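## Task

Lift the white can from the turntable and set it upright on the coaster, without disturbing the remaining cans, which must stay standing on the turntable.

## Robot and tools

Robot: two six-joint arms, left_arm and right_arm, each ending in a two-finger parallel gripper whose fingers cannot fold. Base positions in the scene frame: left_arm (+0.053, +0.504, 0) m, right_arm (+0.032, -0.493, 0) m, both nearly unrotated (quat_wxyz about identity). Camera images come from cam_left_wrist and cam_right_wrist, each 896x504.

Scene frame: origin at table-top height, halfway between the nominal bases; +x points out over the table, +z up, +y toward left_arm. Arm names do not match image sides. Reported hand poses may be off by a few centimetres, more at long reach. Gripper axes: fingers point along the gripper's +z, open and close along its y. end_effector_position is the spot between the pads when closed; fingertips extend about 33 mm past it at gaps up to 40 mm, only about 9 mm when fully open.

The row (used by execute_actions and move): one flat list of 18 numbers covering both arms, even when only one arm moves. First left_arm: six absolute joint target angles in radians (waist, shoulder, elbow, forearm roll, wrist pitch, wrist roll), then gripper position, force_limit, speed. Then the same nine for right_arm. Joint ranges: elbow -2.792 to 2.792, all others -6.283 to 6.283; a target more than 0.010 rad beyond a range end (and further out than the current angle) gets the call refused. Gripper numbers are each in [-1, 1]: position +1 is fully open (140 mm), pads touch near -0.8, -1 closes until blocked. force_limit sets pad force (about 14 N at -1, 40 N at 0, 58 N at +1 for slow closes; faster closes squeeze harder). speed sets finger speed (about 30, 140, 250 mm/s at -1, 0, +1). To leave a gripper alone, repeat its last three numbers; a 0 counts as a real command.

Tools:
- execute_actions(actions, cameras): actions is a list of actions; each action is up to 15 rows, one per 1/30 s step, and a short action repeats its last row to fill 15 steps (0.5 s). Empty actions returns state plus all camera images. cameras: list of names, ["all"], or [] for none.
- move(target, speed, blend, stop_force, zero, blocking, cameras): target is one 18-number row or up to 15 rows, absolute joint angles; joints of both arms are interpolated together, so grippers trace curves, with no collision avoidance. speed in rad/s, 0.01 to 3.92 (default 0.5), limits the joint with farthest to go; may be one value or one per target. blend (rad) rounds corners between listed targets; 0 means stop at each. stop_force (N, 10 to 80, shared by both arms) ends an arm's path when it senses that much push against its motion; use with a low speed for touching down, leave it out when moving away from contact. zero (default true) re-zeros the force reading before the move. blocking=false returns after about 0.5 s while the move continues; not allowed with stop_force. The result adds a move: line such as done, off_target, moving, held or fault, with limits=held if steps were withheld.
- wait(seconds): 0 to 10 s, arms hold their last command; returns early if a running move ends.
- stop(): brakes the current move; fingers keep going.
- zoom_image(camera, region): camera is cam_left_wrist or cam_right_wrist, region [x0, y0, x1, y1] in pixels from the top-left, at most 504 wide and 504 high, on the latest image.
- finished_scene(scene): scene number 1 or 2; irreversible, starts the next scene.

Result lines: Joint positions and Joint velocities (one block per arm, in the joint order above; rad, rad/s); Joint targets (angles now being driven toward; resend them to hold a joint still); Tool commands; end_effector_position, end_effector_quat_wxyz and velocities in the scene frame; Joint torques and External joint torques (positive toward larger angle); Flange force along the gripper's own axes, including held weight and some error; step readings for execute_actions calls. object_status: 0 moving, 1 blocked while opening, 2 blocked while closing (a grip), 3 reached target or pads met (maybe nothing held). After closing with position -1, confirm a grasp by status 2. position_measured is in counts: 3 fully open, ~75 is 100 mm, 139 is 60 mm, 200 is 20 mm, 230 pads touching. "joint sent to its limit" and "joint command not followed" (the inter-arm clearance check intervened) may appear. To grip harder, raise force_limit and nudge position from -1 to -0.98.

Joint drive limits: about 2.09 rad/s for waist and shoulder, 3.14 elbow, 3.93 for the wrist joints; gripper speed is capped near 1.8 m/s.

Avoid: dropping the can, releasing it while moving, knocking over other cans, anything leaving the table, hard hits on fixed objects, and any press between the two arms (or a gripper closing on the other arm's fingers). A contact torque at a joint's limit (waist and shoulder 306, elbow 144, wrist joints 40.5 N m) or 144 N outside force stops that arm for 10 s; overheated motors (MOTOR HOT warning) can brake an arm for 30 to 60 s. Stiff arms fault easily if driven past firm contact. Loose objects may occasionally be nudged by outside pushes. Before finishing, the can must stand upright on the coaster with the robot no longer holding it.

Each tool is called after "Request:" as a command line: name --argument value for each argument, lists and objects as JSON in quotes; but a table of rows of numbers goes row by row, as --pt "numbers of a row", without its own name.

## Session

Request:
execute_actions --actions '[]'

Scene clock: 0.00 s.
left_arm: end_effector_position=(+0.3766, +0.0815, +0.2706) position_measured=3 object_status=3 end_effector_quat_wxyz=(-0.318, -0.588, +0.740, -0.084) | right_arm: end_effector_position=(+0.7195, -0.8719, +0.1058) position_measured=3 object_status=3 end_effector_quat_wxyz=(-0.377, +0.682, -0.087, +0.620)
Joint positions: left_arm=[-0.591 0.017 2 -0.709 1.258 3.054] | right_arm=[-0.961 0.756 1.99 1.748 1.555 -0.507]
Joint velocities: within noise
Joint torques (N m): no reading
External joint torques (N m): no reading
Flange force (N): no reading
Joint targets: left_arm=[-0.591 0.017 2.000 -0.709 1.258 3.054] | right_arm=[-0.961 0.756 1.990 1.748 1.555 -0.507]
Tool commands: left_gripper/position=+1.0 left_gripper/force_limit=+1.0 left_gripper/speed=+1.0 right_gripper/position=+1.0 right_gripper/force_limit=+1.0 right_gripper/speed=+1.0

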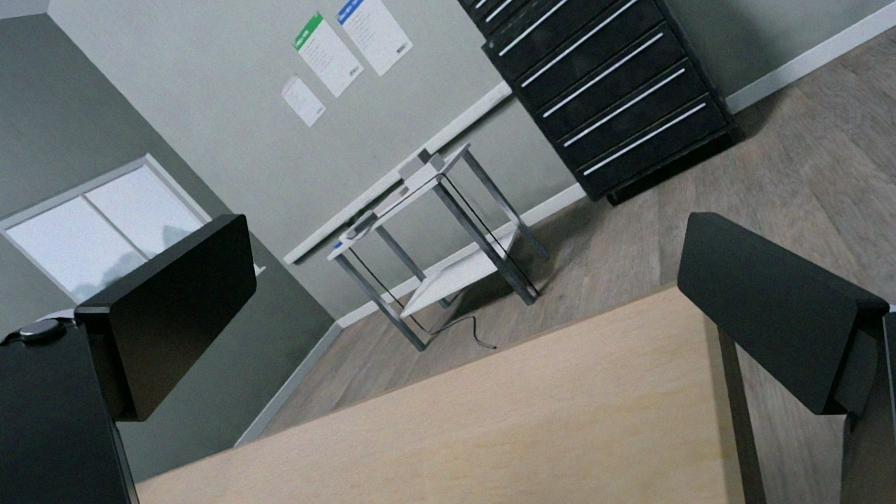

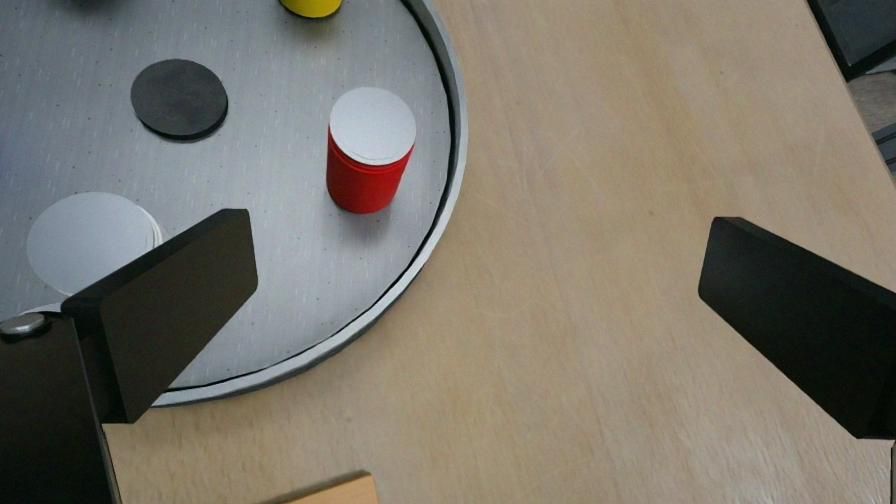

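Request:
move --target '[-0.914,0.505,0.909,0,1.728,2.228,1,-1,0,-0.961,0.756,1.99,1.748,1.555,-0.507,1,1,1]' --speed 1.0 --cameras '["all"]'

Scene clock: 2.70 s.
left_arm: end_effector_position=(+0.6018, -0.1487, +0.4499) position_measured=3 object_status=3 end_effector_quat_wxyz=(+0.000, +0.708, -0.707, +0.000) | right_arm: end_effector_position=(+0.7192, -0.8720, +0.1055) position_measured=3 object_status=3 end_effector_quat_wxyz=(-0.377, +0.682, -0.088, +0.620)
Joint positions: left_arm=[-0.914 0.505 0.909 0 1.728 2.228] | right_arm=[-0.961 0.756 1.99 1.748 1.555 -0.507]
Joint torques (N m): left_arm=[-3.77 -95.34 -41 3.93 -0.27 0.29] | right_arm=[-2.53 -89.39 -21.62 0.87 2.39 -0.03]
External joint torques (N m): left_arm=[3.85 2.63 -0.96 0.34 0.23 -0.29] | right_arm=[2.03 -0.98 1.3 -0.11 0.08 0]
Flange force (N): left_arm=[4.0 -8.8 -3.5] | right_arm=[-1.0 -4.0 2.3]
Joint targets: left_arm=[-0.914 0.505 0.909 0.000 1.728 2.228] | right_arm=[-0.961 0.756 1.990 1.748 1.555 -0.507]
move: done

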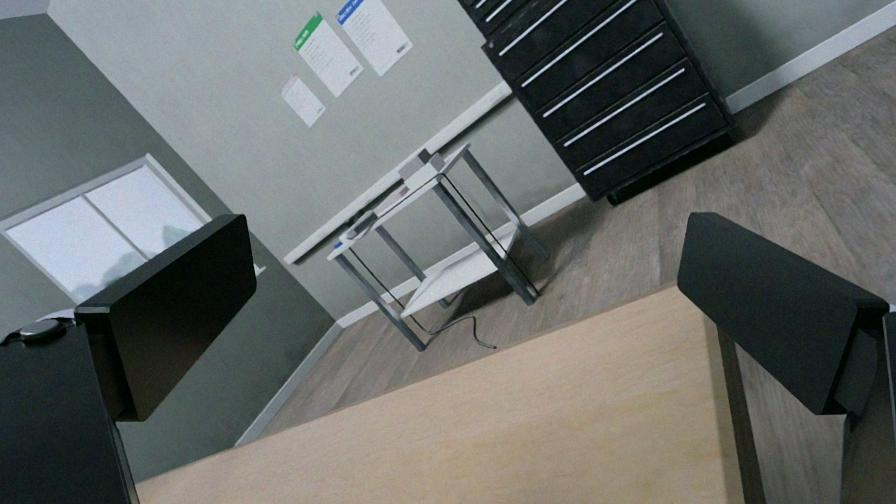

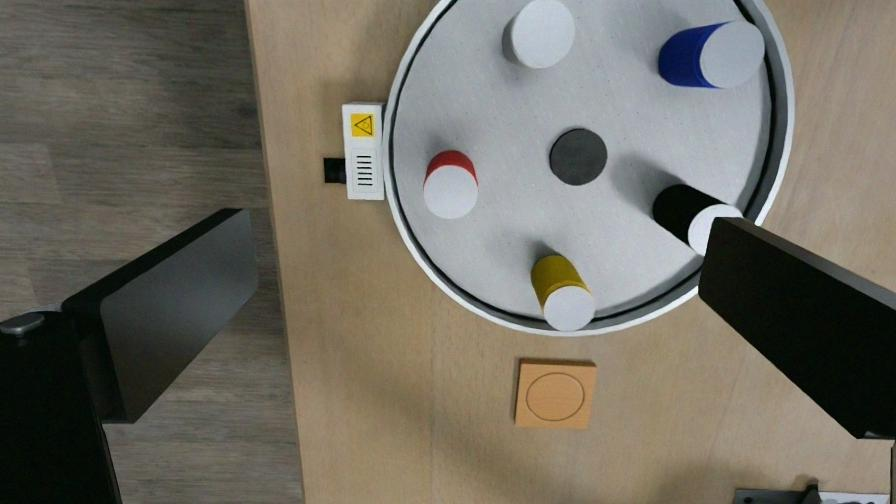

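Request:
wait --seconds 0.5 --cameras '["cam_right_wrist"]'

Request:
wait --seconds 1 --cameras '["cam_right_wrist"]'

Scene clock: 3.40 s.
left_arm: end_effector_position=(+0.6017, -0.1487, +0.4499) position_measured=3 object_status=3 end_effector_quat_wxyz=(+0.000, +0.708, -0.707, +0.000) | right_arm: end_effector_position=(+0.7192, -0.8720, +0.1055) position_measured=3 object_status=3 end_effector_quat_wxyz=(-0.377, +0.682, -0.088, +0.620)
Joint positions: left_arm=[-0.914 0.505 0.909 0 1.728 2.228] | right_arm=[-0.961 0.756 1.99 1.748 1.555 -0.507]
Joint torques (N m): left_arm=[-4.02 -95.17 -41.16 4 -0.32 0.26] | right_arm=[-2.39 -89.38 -21.72 0.87 2.41 -0.02]
External joint torques (N m): left_arm=[4.02 1.34 -1.45 0.33 0.27 -0.26] | right_arm=[2.41 -0.91 1.46 -0.15 0.06 -0.01]
Flange force (N): left_arm=[3.1 -8.3 -4.3] | right_arm=[-1.3 -4.2 2.8]
Joint targets: left_arm=[-0.914 0.505 0.909 0.000 1.728 2.228] | right_arm=[-0.961 0.756 1.990 1.748 1.555 -0.507]
Tool commands: left_gripper/position=+1.0 left_gripper/force_limit=-1.0 left_gripper/speed=+0.0 right_gripper/position=+1.0 right_gripper/force_limit=+1.0 right_gripper/speed=+1.0
wait: 0.50 s; at rest from the start
Images, in order (width x height): cam_right_wrist 896x504.

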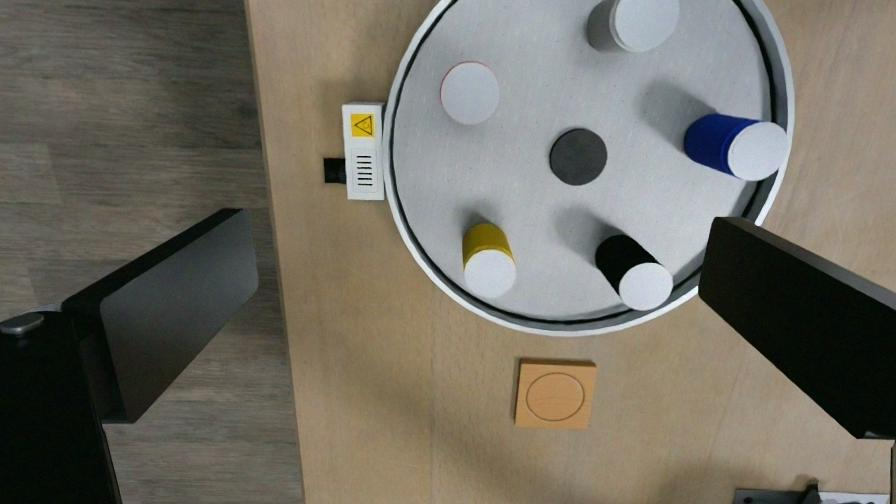

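Scene clock: 4.40 s.
left_arm: end_effector_position=(+0.6017, -0.1487, +0.4499) position_measured=3 object_status=3 end_effector_quat_wxyz=(+0.000, +0.708, -0.707, +0.000) | right_arm: end_effector_position=(+0.7192, -0.8720, +0.1055) position_measured=3 object_status=3 end_effector_quat_wxyz=(-0.377, +0.682, -0.088, +0.620)
Joint positions: left_arm=[-0.914 0.505 0.909 0 1.728 2.228] | right_arm=[-0.961 0.756 1.99 1.748 1.555 -0.507]
Joint torques (N m): left_arm=[-3.38 -94.87 -41.29 4.05 -0.26 0.31] | right_arm=[-2.19 -89.41 -21.63 0.86 2.38 0.01]
External joint torques (N m): left_arm=[3.35 1.73 -0.94 0.26 0.21 -0.31] | right_arm=[1.94 -1.21 1.25 -0.11 0.1 -0.04]
Flange force (N): left_arm=[2.9 -7.1 -3.1] | right_arm=[-0.8 -4.3 2.1]
Joint targets: left_arm=[-0.914 0.505 0.909 0.000 1.728 2.228] | right_arm=[-0.961 0.756 1.990 1.748 1.555 -0.507]
Tool commands: left_gripper/position=+1.0 left_gripper/force_limit=-1.0 left_gripper/speed=+0.0 right_gripper/position=+1.0 right_gripper/force_limit=+1.0 right_gripper/speed=+1.0
wait: 1.00 s; at rest by 0.17 s
Images, in order (width x height): cam_right_wrist 896x504.

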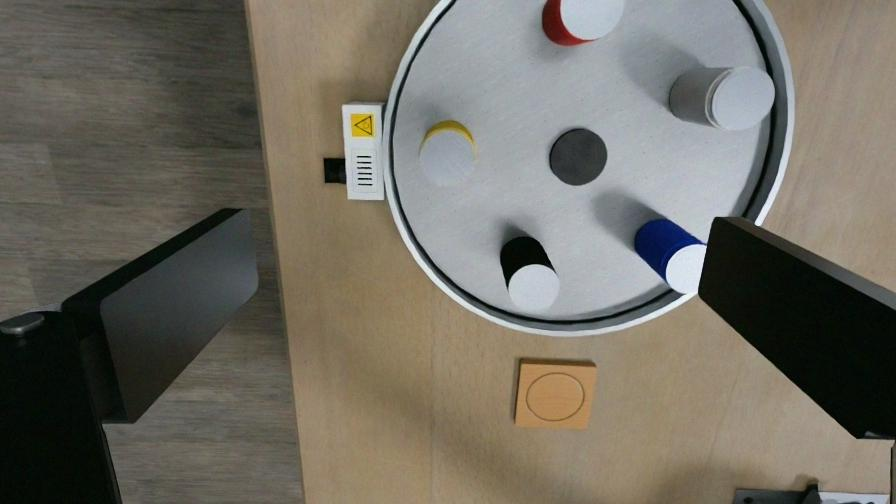

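Request:
move --target '[-0.836,0.365,1.115,0,1.662,2.306,1,-1,0,-0.961,0.756,1.99,1.748,1.555,-0.507,1,1,1]' --speed 1.0 --cameras '["cam_right_wrist"]'

Request:
wait --seconds 2 --cameras '["cam_right_wrist"]'

Scene clock: 5.77 s.
left_arm: end_effector_position=(+0.6011, -0.0491, +0.4498) position_measured=3 object_status=3 end_effector_quat_wxyz=(+0.000, +0.708, -0.707, +0.000) | right_arm: end_effector_position=(+0.7192, -0.8720, +0.1055) position_measured=3 object_status=3 end_effector_quat_wxyz=(-0.377, +0.682, -0.088, +0.620)
Joint positions: left_arm=[-0.836 0.365 1.115 0 1.662 2.306] | right_arm=[-0.961 0.756 1.99 1.748 1.555 -0.507]
Joint torques (N m): left_arm=[-4.07 -81.92 -41.27 4.02 -0.29 0.31] | right_arm=[-2.36 -89.57 -21.76 0.84 2.4 -0.04]
External joint torques (N m): left_arm=[4.05 1.15 -1.58 0.34 0.25 -0.31] | right_arm=[2.63 -0.47 1.56 -0.14 0.06 0]
Flange force (N): left_arm=[1.2 -7.9 -3.8] | right_arm=[-1.8 -3.7 3.1]
Joint targets: left_arm=[-0.836 0.365 1.115 0.000 1.662 2.306] | right_arm=[-0.961 0.756 1.990 1.748 1.555 -0.507]
move: done
Images, in order (width x height): cam_right_wrist 896x504.

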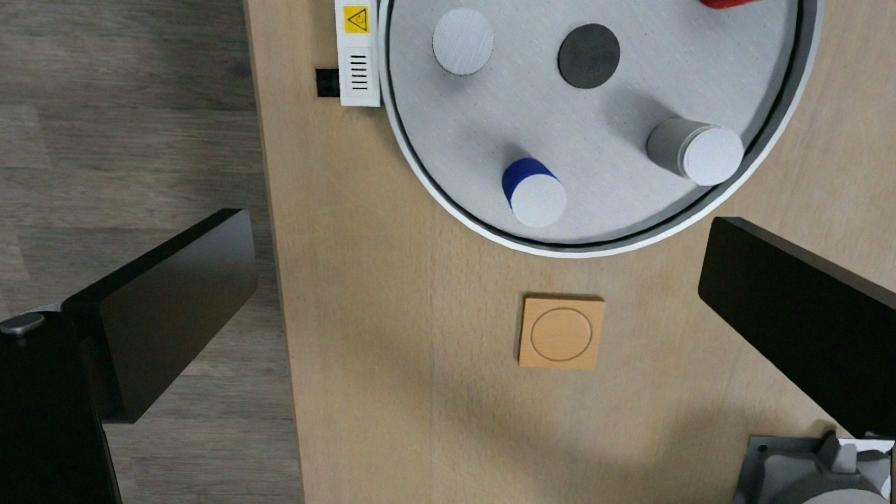

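Scene clock: 7.77 s.
left_arm: end_effector_position=(+0.6011, -0.0491, +0.4498) position_measured=3 object_status=3 end_effector_quat_wxyz=(+0.000, +0.708, -0.707, +0.000) | right_arm: end_effector_position=(+0.7192, -0.8720, +0.1055) position_measured=3 object_status=3 end_effector_quat_wxyz=(-0.377, +0.682, -0.088, +0.620)
Joint positions: left_arm=[-0.836 0.365 1.115 0 1.662 2.306] | right_arm=[-0.961 0.756 1.99 1.748 1.555 -0.507]
Joint torques (N m): left_arm=[-3.69 -82.13 -41.64 4.04 -0.25 0.29] | right_arm=[-2.5 -89.67 -21.63 0.85 2.41 -0.04]
External joint torques (N m): left_arm=[3.69 2.06 -0.84 0.29 0.22 -0.29] | right_arm=[2.26 -0.83 1.3 -0.1 0.05 0.01]
Flange force (N): left_arm=[1.3 -7.4 -2.5] | right_arm=[-1.1 -3.8 2.7]
Joint targets: left_arm=[-0.836 0.365 1.115 0.000 1.662 2.306] | right_arm=[-0.961 0.756 1.990 1.748 1.555 -0.507]
Tool commands: left_gripper/position=+1.0 left_gripper/force_limit=-1.0 left_gripper/speed=+0.0 right_gripper/position=+1.0 right_gripper/force_limit=+1.0 right_gripper/speed=+1.0
wait: 2.00 s; at rest by 0.17 s
Images, in order (width x height): cam_right_wrist 896x504.

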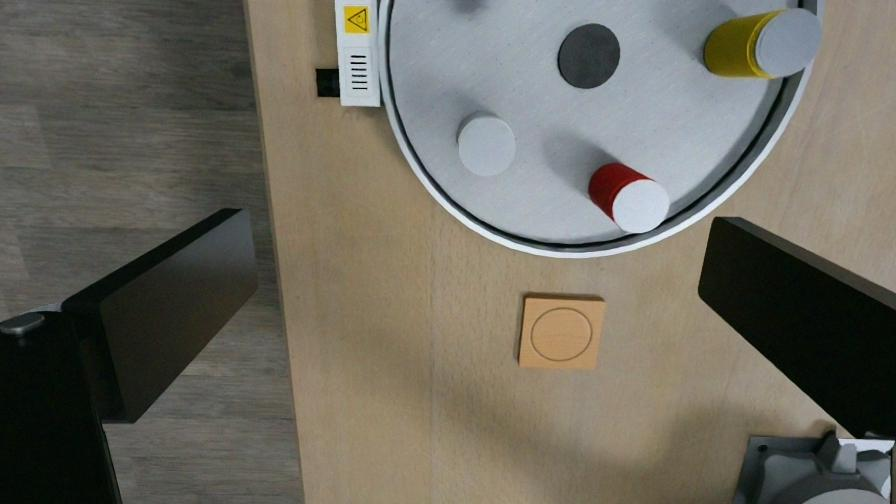

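Request:
move --target '[-0.694,-0.042,1.96,0,1.224,2.448,1,-1,0,-0.961,0.756,1.99,1.748,1.555,-0.507,1,1,1]' --speed 1.2 --cameras '["cam_right_wrist"]'

Scene clock: 9.93 s.
left_arm: end_effector_position=(+0.4595, +0.2116, +0.2492) position_measured=3 object_status=3 end_effector_quat_wxyz=(+0.000, +0.708, -0.707, +0.000) | right_arm: end_effector_position=(+0.7192, -0.8720, +0.1055) position_measured=3 object_status=3 end_effector_quat_wxyz=(-0.377, +0.682, -0.088, +0.620)
Joint positions: left_arm=[-0.694 -0.042 1.96 0 1.224 2.448] | right_arm=[-0.961 0.756 1.99 1.748 1.555 -0.507]
Joint torques (N m): left_arm=[-3.72 -36.23 -38.72 3.77 -0.34 0.3] | right_arm=[-2.18 -89.68 -21.75 0.88 2.42 0]
External joint torques (N m): left_arm=[3.77 0.07 -1.69 0.34 0.29 -0.3] | right_arm=[2.27 -0.73 1.45 -0.16 0.05 -0.04]
Flange force (N): left_arm=[-3.7 -6.6 -2.8] | right_arm=[-1.5 -3.9 2.5]
Joint targets: left_arm=[-0.694 -0.042 1.960 0.000 1.224 2.448] | right_arm=[-0.961 0.756 1.990 1.748 1.555 -0.507]
move: done
Images, in order (width x height): cam_right_wrist 896x504.

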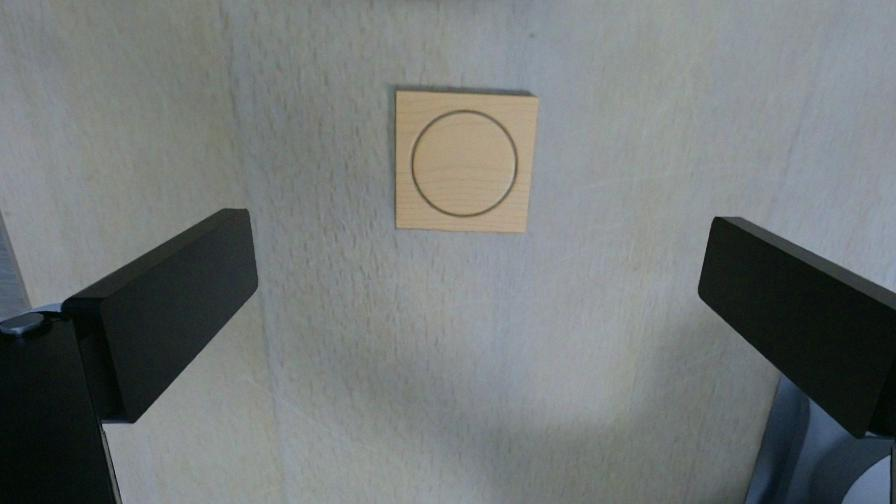

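Request:
move --target '[-0.828,0.202,1.693,0,1.247,0.743,0.2,-1,-0.3,-0.961,0.756,1.99,1.748,1.555,-0.507,1,1,1]' --speed 1.4 --cameras '["cam_right_wrist"]'

Scene clock: 13.17 s.
left_arm: end_effector_position=(+0.5217, +0.0463, +0.2493) position_measured=104 object_status=3 end_effector_quat_wxyz=(+0.000, +1.000, +0.001, +0.000) | right_arm: end_effector_position=(+0.7192, -0.8720, +0.1055) position_measured=3 object_status=3 end_effector_quat_wxyz=(-0.377, +0.682, -0.088, +0.620)
Joint positions: left_arm=[-0.828 0.202 1.693 0 1.247 0.743] | right_arm=[-0.961 0.756 1.99 1.748 1.555 -0.507]
Joint torques (N m): left_arm=[-4.11 -62.67 -39.51 3.9 -0.26 0.25] | right_arm=[-2.51 -89.64 -21.72 0.85 2.4 -0.05]
External joint torques (N m): left_arm=[4.11 1.01 -1.01 0.3 0.23 -0.25] | right_arm=[2.81 -0.53 1.48 -0.15 0.06 0.02]
Flange force (N): left_arm=[6.9 -1.5 -1.1] | right_arm=[-1.7 -3.7 3.4]
Joint targets: left_arm=[-0.828 0.202 1.693 0.000 1.247 0.743] | right_arm=[-0.961 0.756 1.990 1.748 1.555 -0.507]
move: done
Images, in order (width x height): cam_right_wrist 896x504.

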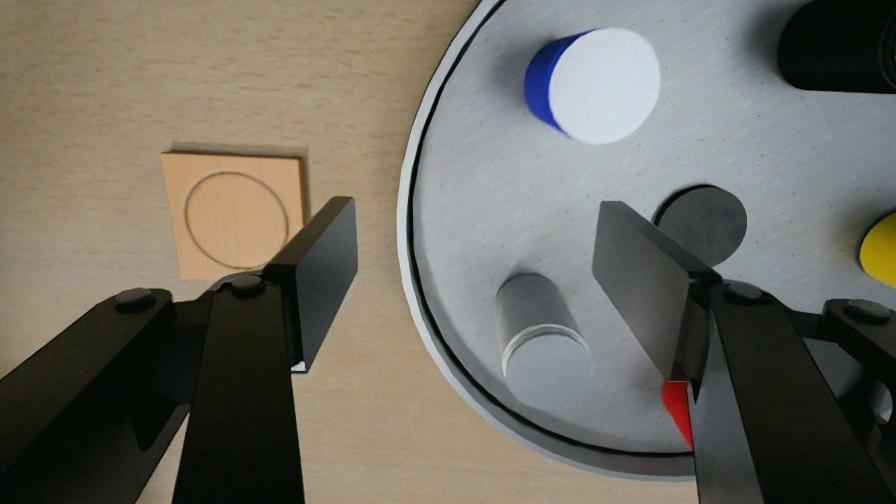

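Request:
move --pt "-0.929 0.193 1.703 0 1.245 0.642 0.2 -1 -0.3 -0.961 0.756 1.99 1.748 1.555 -0.507 1 1 1" --pt "-0.929 0.303 1.860 0 0.978 0.642 0.2 -1 -0.3 -0.961 0.756 1.99 1.748 1.555 -0.507 1 1 1" --speed 0.5 --blend '[0.02,0]' --cameras '["cam_right_wrist"]'

Request:
wait --seconds 1 --cameras '["cam_right_wrist"]'

Scene clock: 14.70 s.
left_arm: end_effector_position=(+0.4701, +0.0054, +0.0998) position_measured=104 object_status=3 end_effector_quat_wxyz=(+0.000, +1.000, +0.001, +0.000) | right_arm: end_effector_position=(+0.7192, -0.8720, +0.1055) position_measured=3 object_status=3 end_effector_quat_wxyz=(-0.377, +0.682, -0.088, +0.620)
Joint positions: left_arm=[-0.929 0.303 1.86 0 0.978 0.642] | right_arm=[-0.961 0.756 1.99 1.748 1.555 -0.507]
Joint torques (N m): left_arm=[-3.3 -68.27 -34.52 3.37 -0.24 0.24] | right_arm=[-2.41 -89.44 -21.75 0.86 2.45 -0.06]
External joint torques (N m): left_arm=[3.26 1.39 -1.11 0.32 0.19 -0.24] | right_arm=[2.44 -0.87 1.45 -0.14 0.01 0.03]
Flange force (N): left_arm=[6.4 0.5 0.0] | right_arm=[-1.2 -4.1 2.9]
Joint targets: left_arm=[-0.929 0.303 1.860 0.000 0.978 0.642] | right_arm=[-0.961 0.756 1.990 1.748 1.555 -0.507]
move: done
Images, in order (width x height): cam_right_wrist 896x504.

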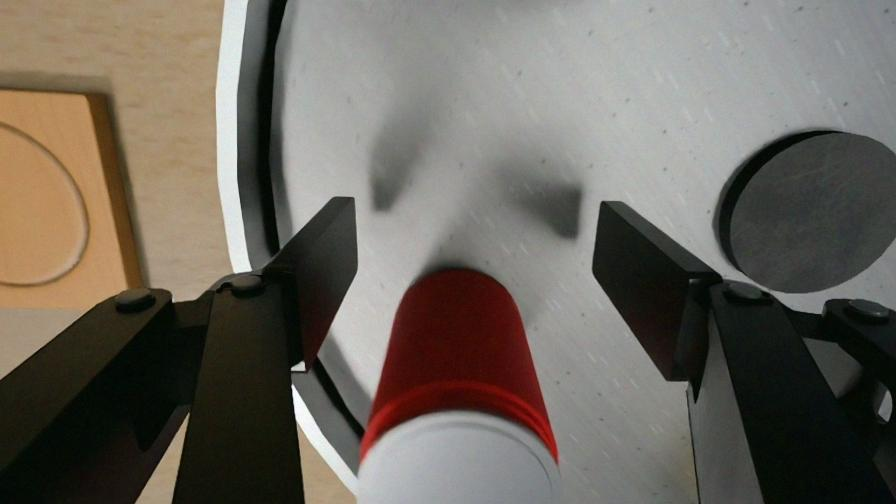

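Scene clock: 15.70 s.
left_arm: end_effector_position=(+0.4701, +0.0055, +0.0997) position_measured=104 object_status=3 end_effector_quat_wxyz=(+0.000, +1.000, +0.001, +0.000) | right_arm: end_effector_position=(+0.7192, -0.8720, +0.1055) position_measured=3 object_status=3 end_effector_quat_wxyz=(-0.377, +0.682, -0.088, +0.620)
Joint positions: left_arm=[-0.929 0.303 1.86 0 0.978 0.642] | right_arm=[-0.961 0.756 1.99 1.748 1.555 -0.507]
Joint torques (N m): left_arm=[-3.02 -68.24 -34.45 3.43 -0.27 0.29] | right_arm=[-2.35 -89.64 -21.73 0.88 2.4 -0.04]
External joint torques (N m): left_arm=[3.01 1.02 -1.36 0.27 0.21 -0.29] | right_arm=[2.51 -0.66 1.45 -0.16 0.07 0.01]
Flange force (N): left_arm=[6.0 0.7 -0.6] | right_arm=[-1.5 -3.8 2.9]
Joint targets: left_arm=[-0.929 0.303 1.860 0.000 0.978 0.642] | right_arm=[-0.961 0.756 1.990 1.748 1.555 -0.507]
Tool commands: left_gripper/position=+0.2 left_gripper/force_limit=-1.0 left_gripper/speed=-0.3 right_gripper/position=+1.0 right_gripper/force_limit=+1.0 right_gripper/speed=+1.0
wait: 1.00 s; at rest by 0.17 s
Images, in order (width x height): cam_right_wrist 896x504.

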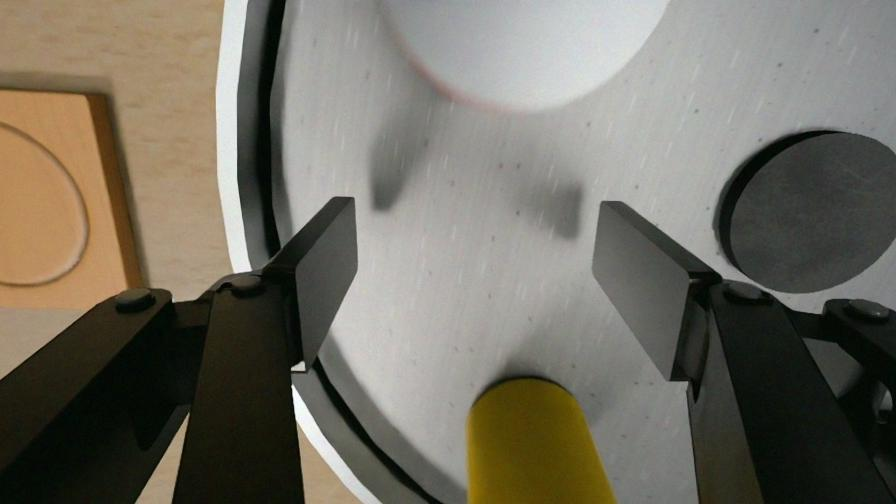

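Request:
wait --seconds 3.2 --cameras '[]'

Scene clock: 19.20 s.
left_arm: end_effector_position=(+0.4701, +0.0054, +0.0997) position_measured=104 object_status=3 end_effector_quat_wxyz=(+0.000, +1.000, +0.001, +0.000) | right_arm: end_effector_position=(+0.7192, -0.8720, +0.1055) position_measured=3 object_status=3 end_effector_quat_wxyz=(-0.377, +0.682, -0.088, +0.620)
Joint positions: left_arm=[-0.929 0.303 1.86 0 0.978 0.642] | right_arm=[-0.961 0.756 1.99 1.748 1.555 -0.507]
Joint torques (N m): left_arm=[-3.4 -68.27 -34.13 3.41 -0.33 0.35] | right_arm=[-2.18 -89.67 -21.61 0.84 2.39 -0.04]
External joint torques (N m): left_arm=[3.42 1.02 -1.54 0.28 0.28 -0.35] | right_arm=[2.12 -0.48 1.38 -0.12 0.07 0.01]
Flange force (N): left_arm=[6.7 0.7 -0.8] | right_arm=[-1.5 -3.4 2.4]
Joint targets: left_arm=[-0.929 0.303 1.860 0.000 0.978 0.642] | right_arm=[-0.961 0.756 1.990 1.748 1.555 -0.507]
Tool commands: left_gripper/position=+0.2 left_gripper/force_limit=-1.0 left_gripper/speed=-0.3 right_gripper/position=+1.0 right_gripper/force_limit=+1.0 right_gripper/speed=+1.0
wait: 3.20 s; at rest from the start
No camera images: "cameras" was empty.

Request:
wait --seconds 1.03 --cameras '[]'

Request:
execute_actions --actions '[[[-0.929,0.303,1.860,0,0.978,0.642,-1,-1,-0.3,-0.961,0.756,1.99,1.748,1.555,-0.507,1,1,1]]]' --cameras '[]'

Request:
move --target '[-0.866,0.223,1.685,0,1.233,0.705,-1,-1,-0.3,-0.961,0.756,1.99,1.748,1.555,-0.507,1,1,1]' --speed 0.45 --cameras '["cam_right_wrist"]'

Scene clock: 20.53 s.
left_arm: end_effector_position=(+0.4701, +0.0054, +0.0997) position_measured=104 object_status=3 end_effector_quat_wxyz=(+0.000, +1.000, +0.001, +0.000) | right_arm: end_effector_position=(+0.7192, -0.8720, +0.1055) position_measured=3 object_status=3 end_effector_quat_wxyz=(-0.377, +0.682, -0.088, +0.620)
Joint positions: left_arm=[-0.929 0.303 1.86 0 0.978 0.642] | right_arm=[-0.961 0.756 1.99 1.748 1.555 -0.507]
Joint torques (N m): left_arm=[-3.49 -68.39 -34.6 3.41 -0.32 0.27] | right_arm=[-2.28 -89.65 -21.68 0.87 2.38 -0.03]
External joint torques (N m): left_arm=[3.51 1.32 -0.92 0.27 0.28 -0.27] | right_arm=[2.7 -0.73 1.43 -0.18 0.08 0]
Flange force (N): left_arm=[6.4 -0.1 0.0] | right_arm=[-1.5 -3.9 3.2]
Joint targets: left_arm=[-0.929 0.303 1.860 0.000 0.978 0.642] | right_arm=[-0.961 0.756 1.990 1.748 1.555 -0.507]
Tool commands: left_gripper/position=+0.2 left_gripper/force_limit=-1.0 left_gripper/speed=-0.3 right_gripper/position=+1.0 right_gripper/force_limit=+1.0 right_gripper/speed=+1.0
wait: 1.03 s; at rest from the start
No camera images: "cameras" was empty.

Scene clock: 21.23 s.
left_arm: end_effector_position=(+0.4701, +0.0054, +0.0997) position_measured=154 object_status=2 end_effector_quat_wxyz=(+0.000, +1.000, +0.001, +0.000) | right_arm: end_effector_position=(+0.7192, -0.8720, +0.1055) position_measured=3 object_status=3 end_effector_quat_wxyz=(-0.377, +0.682, -0.088, +0.620)
Joint positions: left_arm=[-0.929 0.303 1.86 0 0.978 0.642] | right_arm=[-0.961 0.756 1.99 1.748 1.555 -0.507]
Joint torques (N m): left_arm=[-4.91 -60.78 -28.31 2.54 0.39 0.27] | right_arm=[-2.46 -89.38 -21.68 0.84 2.42 0.01]
External joint torques (N m): left_arm=[4.94 -6.09 -7.04 1.12 -0.42 -0.27] | right_arm=[2.45 -1.26 1.32 -0.11 0.06 -0.04]
Flange force (N): left_arm=[9.0 -0.5 -10.9] | right_arm=[-0.9 -4.5 2.9]
Joint targets: left_arm=[-0.929 0.303 1.860 0.000 0.978 0.642] | right_arm=[-0.961 0.756 1.990 1.748 1.555 -0.507]
Step readings (joint positions of left_arm | right_arm):
0: [-0.929 0.303 1.860 0.000 0.978 0.642] | [-0.961 0.756 1.990 1.748 1.555 -0.507]
1: [-0.929 0.303 1.860 0.000 0.978 0.642] | [-0.961 0.756 1.990 1.748 1.555 -0.507]
2: [-0.929 0.303 1.860 0.000 0.978 0.642] | [-0.961 0.756 1.990 1.748 1.555 -0.507]
4: [-0.929 0.303 1.860 0.000 0.978 0.642] | [-0.961 0.756 1.990 1.748 1.555 -0.507]
8: [-0.929 0.303 1.860 0.000 0.978 0.642] | [-0.961 0.756 1.990 1.748 1.555 -0.507]
15: [-0.929 0.303 1.860 0.000 0.978 0.642] | [-0.961 0.756 1.990 1.748 1.555 -0.507]
No camera images: "cameras" was empty.

Scene clock: 22.23 s.
left_arm: end_effector_position=(+0.5109, +0.0207, +0.2396) position_measured=154 object_status=2 end_effector_quat_wxyz=(+0.000, +1.000, +0.001, +0.000) | right_arm: end_effector_position=(+0.7192, -0.8720, +0.1055) position_measured=3 object_status=3 end_effector_quat_wxyz=(-0.377, +0.682, -0.088, +0.620)
Joint positions: left_arm=[-0.866 0.223 1.685 0 1.233 0.705] | right_arm=[-0.961 0.756 1.99 1.748 1.555 -0.507]
Joint torques (N m): left_arm=[-3.7 -66.67 -40.26 3.94 -0.27 0.33] | right_arm=[-2.47 -89.47 -21.75 0.82 2.41 -0.01]
External joint torques (N m): left_arm=[3.72 2.72 -0.17 0.24 0.22 -0.33] | right_arm=[2.5 -1.05 1.41 -0.09 0.06 -0.02]
Flange force (N): left_arm=[7.0 0.0 0.9] | right_arm=[-1.2 -4.4 3.0]
Joint targets: left_arm=[-0.866 0.223 1.685 0.000 1.233 0.705] | right_arm=[-0.961 0.756 1.990 1.748 1.555 -0.507]
move: done
Images, in order (width x height): cam_right_wrist 896x504.

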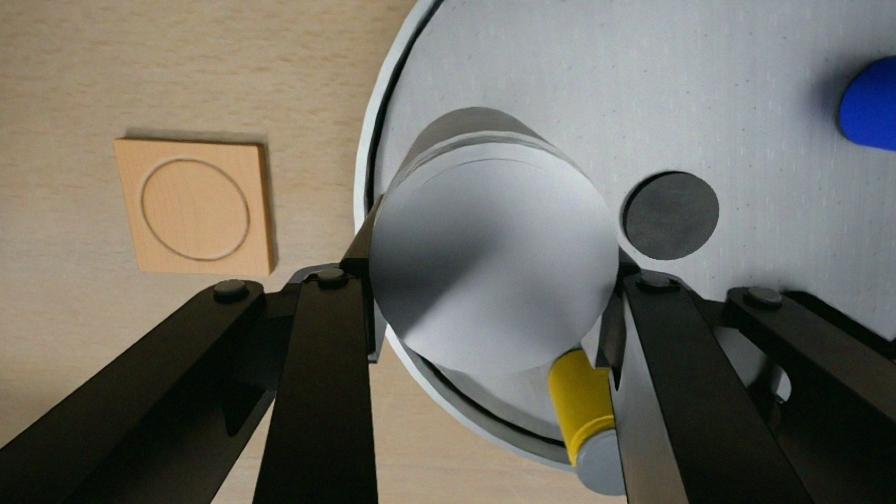

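Request:
move --pt "-0.665 -0.034 2.0485 0 1.127 2.476 -1 -1 -0.3 -0.961 0.756 1.99 1.748 1.555 -0.507 1 1 1" --pt "-0.665 0.082 2.173 0 0.8865 2.476 -1 -1 -0.3 -0.961 0.756 1.99 1.748 1.555 -0.507 1 1 1" --speed '[1.2,0.3]' --blend '[0.03,0]' --cameras '["cam_right_wrist"]'

Request:
move --target '[-0.665,0.112,2.194,0,0.836,2.476,-1,-1,-0.3,-0.961,0.756,1.99,1.748,1.555,-0.507,1,1,1]' --speed 0.04 --stop_force 12 --cameras '["cam_right_wrist"]'

Scene clock: 25.63 s.
left_arm: end_effector_position=(+0.4556, +0.2331, +0.0846) position_measured=154 object_status=2 end_effector_quat_wxyz=(+0.000, +0.708, -0.706, +0.000) | right_arm: end_effector_position=(+0.7192, -0.8720, +0.1055) position_measured=3 object_status=3 end_effector_quat_wxyz=(-0.377, +0.682, -0.088, +0.620)
Joint positions: left_arm=[-0.665 0.082 2.173 0 0.887 2.476] | right_arm=[-0.961 0.756 1.99 1.748 1.555 -0.507]
Joint torques (N m): left_arm=[-3.49 -43.17 -32.83 3.01 -0.27 0.27] | right_arm=[-2.38 -89.51 -21.77 0.85 2.41 0.01]
External joint torques (N m): left_arm=[3.49 1.32 -0.4 0.37 0.22 -0.27] | right_arm=[2.53 -1.15 1.41 -0.13 0.07 -0.04]
Flange force (N): left_arm=[-3.7 -6.4 0.8] | right_arm=[-1.1 -4.5 3.0]
Joint targets: left_arm=[-0.665 0.082 2.173 0.000 0.886 2.476] | right_arm=[-0.961 0.756 1.990 1.748 1.555 -0.507]
move: done
Images, in order (width x height): cam_right_wrist 896x504.

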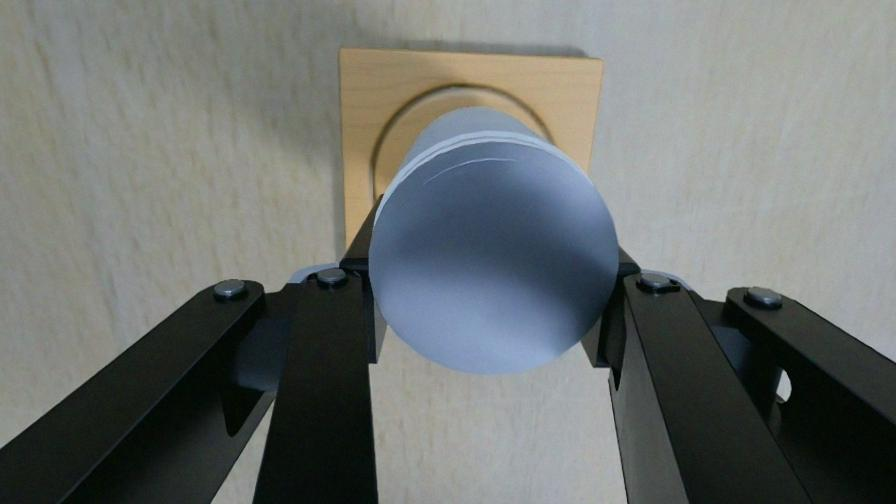

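Scene clock: 27.63 s.
left_arm: end_effector_position=(+0.4554, +0.2333, +0.0611) position_measured=154 object_status=2 end_effector_quat_wxyz=(+0.000, +0.708, -0.706, +0.000) | right_arm: end_effector_position=(+0.7192, -0.8720, +0.1055) position_measured=3 object_status=3 end_effector_quat_wxyz=(-0.377, +0.682, -0.088, +0.620)
Joint positions: left_arm=[-0.665 0.112 2.194 0 0.836 2.476] | right_arm=[-0.961 0.756 1.99 1.748 1.555 -0.507]
Joint torques (N m): left_arm=[-3.66 -44.71 -31.52 3 -0.26 0.24] | right_arm=[-2.2 -89.62 -21.74 0.86 2.4 -0.03]
External joint torques (N m): left_arm=[3.74 0.79 -0.24 0.23 0.23 -0.24] | right_arm=[2.37 -0.86 1.43 -0.14 0.07 0]
Flange force (N): left_arm=[-4.8 -5.8 0.3] | right_arm=[-1.3 -4.1 2.7]
Joint targets: left_arm=[-0.665 0.112 2.194 0.000 0.836 2.476] | right_arm=[-0.961 0.756 1.990 1.748 1.555 -0.507]
move: done
Images, in order (width x height): cam_right_wrist 896x504.

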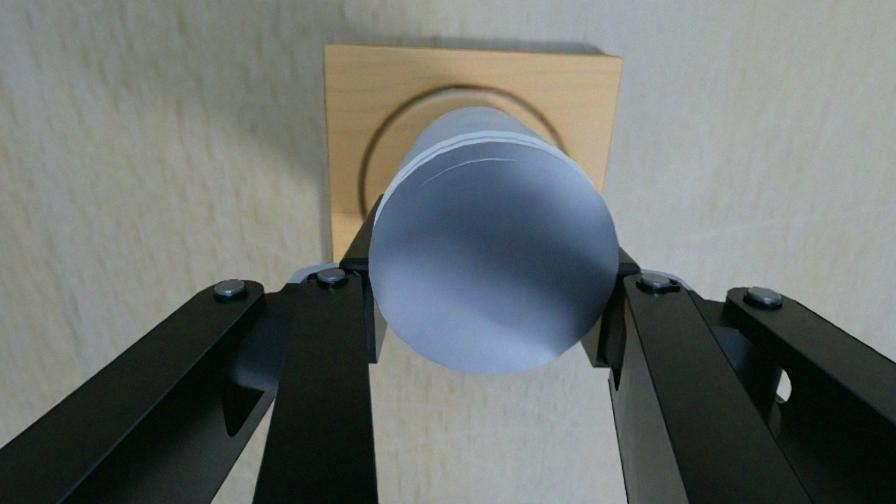

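Request:
move --target '[-0.657,0.159,2.228,0,0.754,2.485,-1,-1,-0.3,-0.961,0.756,1.99,1.748,1.555,-0.507,1,1,1]' --speed 0.05 --stop_force 12 --cameras '["cam_right_wrist"]'

Scene clock: 28.60 s.
left_arm: end_effector_position=(+0.4556, +0.2336, +0.0580) position_measured=154 object_status=2 end_effector_quat_wxyz=(+0.000, +0.708, -0.706, +0.000) | right_arm: end_effector_position=(+0.7192, -0.8720, +0.1055) position_measured=3 object_status=3 end_effector_quat_wxyz=(-0.377, +0.682, -0.088, +0.620)
Joint positions: left_arm=[-0.664 0.116 2.197 0 0.829 2.477] | right_arm=[-0.961 0.756 1.99 1.748 1.555 -0.507]
Joint torques (N m): left_arm=[-3.43 -33.44 -24.49 3.34 -1.89 0.22] | right_arm=[-2.39 -89.55 -21.69 0.86 2.4 -0.01]
External joint torques (N m): left_arm=[3.49 -10.84 -7.23 -0.12 1.84 -0.22] | right_arm=[2.31 -0.61 1.43 -0.13 0.07 -0.02]
Flange force (N): left_arm=[-7.0 -1.7 -24.8] | right_arm=[-1.5 -3.7 2.6]
Joint targets: left_arm=[-0.664 0.116 2.197 0.000 0.829 2.477] | right_arm=[-0.961 0.756 1.990 1.748 1.555 -0.507]
move: contact (left_arm); left_arm: the wrist pitch is farthest, 0.075 rad from its target
Images, in order (width x height): cam_right_wrist 896x504.

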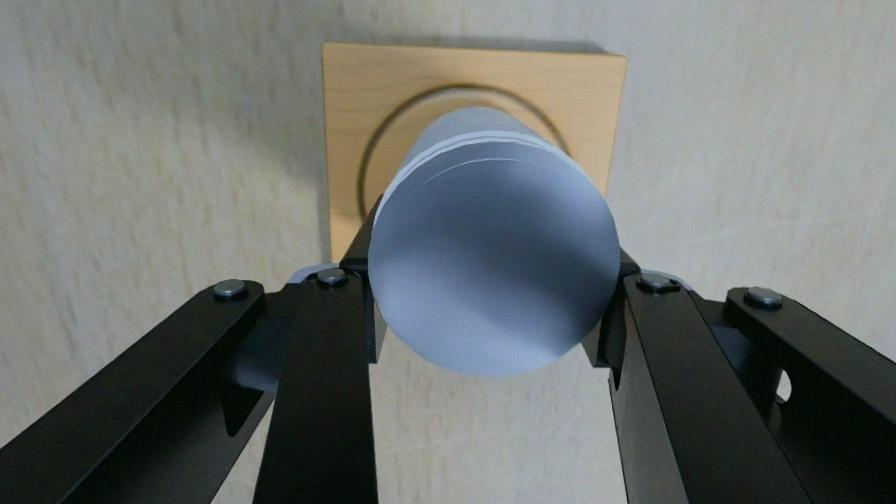

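Request:
move --pt "-0.664 0.1145 2.1957 0 0.8316 2.477 -1 -1 -0.3 -0.961 0.756 1.99 1.748 1.555 -0.507 1 1 1" --pt "-0.664 0.1145 2.1957 0 0.8316 2.477 0.2 -1 -1 -0.961 0.756 1.99 1.748 1.555 -0.507 1 1 1" --pt "-0.665 -0.034 2.0485 0 1.127 2.476 0.2 -1 -1 -0.961 0.756 1.99 1.748 1.555 -0.507 1 1 1" --speed '[0.05,0.1,0.4]' --cameras '["cam_right_wrist"]'

Scene clock: 31.97 s.
left_arm: end_effector_position=(+0.4555, +0.2332, +0.1996) position_measured=104 object_status=3 end_effector_quat_wxyz=(+0.000, +0.708, -0.706, +0.000) | right_arm: end_effector_position=(+0.7192, -0.8720, +0.1055) position_measured=3 object_status=3 end_effector_quat_wxyz=(-0.377, +0.682, -0.088, +0.620)
Joint positions: left_arm=[-0.665 -0.034 2.049 0 1.127 2.476] | right_arm=[-0.961 0.756 1.99 1.748 1.555 -0.507]
Joint torques (N m): left_arm=[-3.91 -35.4 -37.5 3.57 -0.29 0.34] | right_arm=[-2.4 -89.56 -21.74 0.83 2.39 -0.02]
External joint torques (N m): left_arm=[3.91 0.4 -1.16 0.36 0.25 -0.34] | right_arm=[2.18 -0.79 1.45 -0.09 0.08 -0.01]
Flange force (N): left_arm=[-4.4 -6.6 -1.6] | right_arm=[-1.4 -4.0 2.5]
Joint targets: left_arm=[-0.665 -0.034 2.048 0.000 1.127 2.476] | right_arm=[-0.961 0.756 1.990 1.748 1.555 -0.507]
move: done
Images, in order (width x height): cam_right_wrist 896x504.

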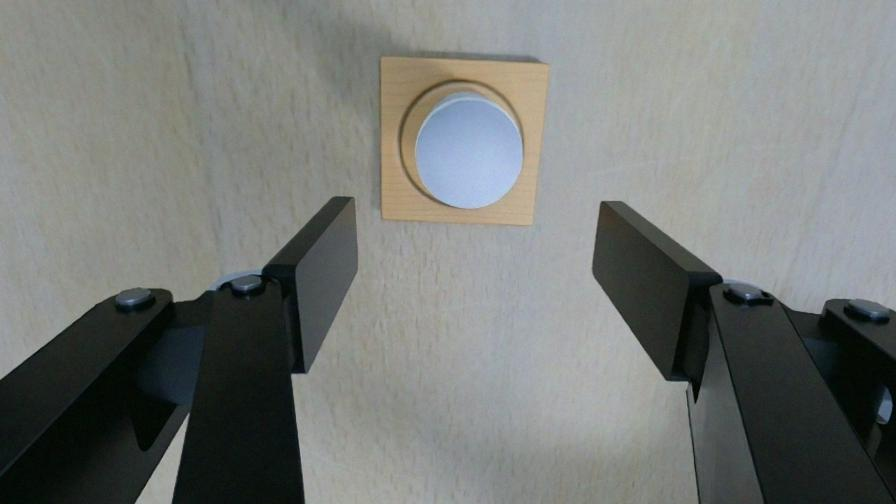

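Standing well on the coaster.

Request:
finished_scene --scene 1

The scene is finished: the task was done.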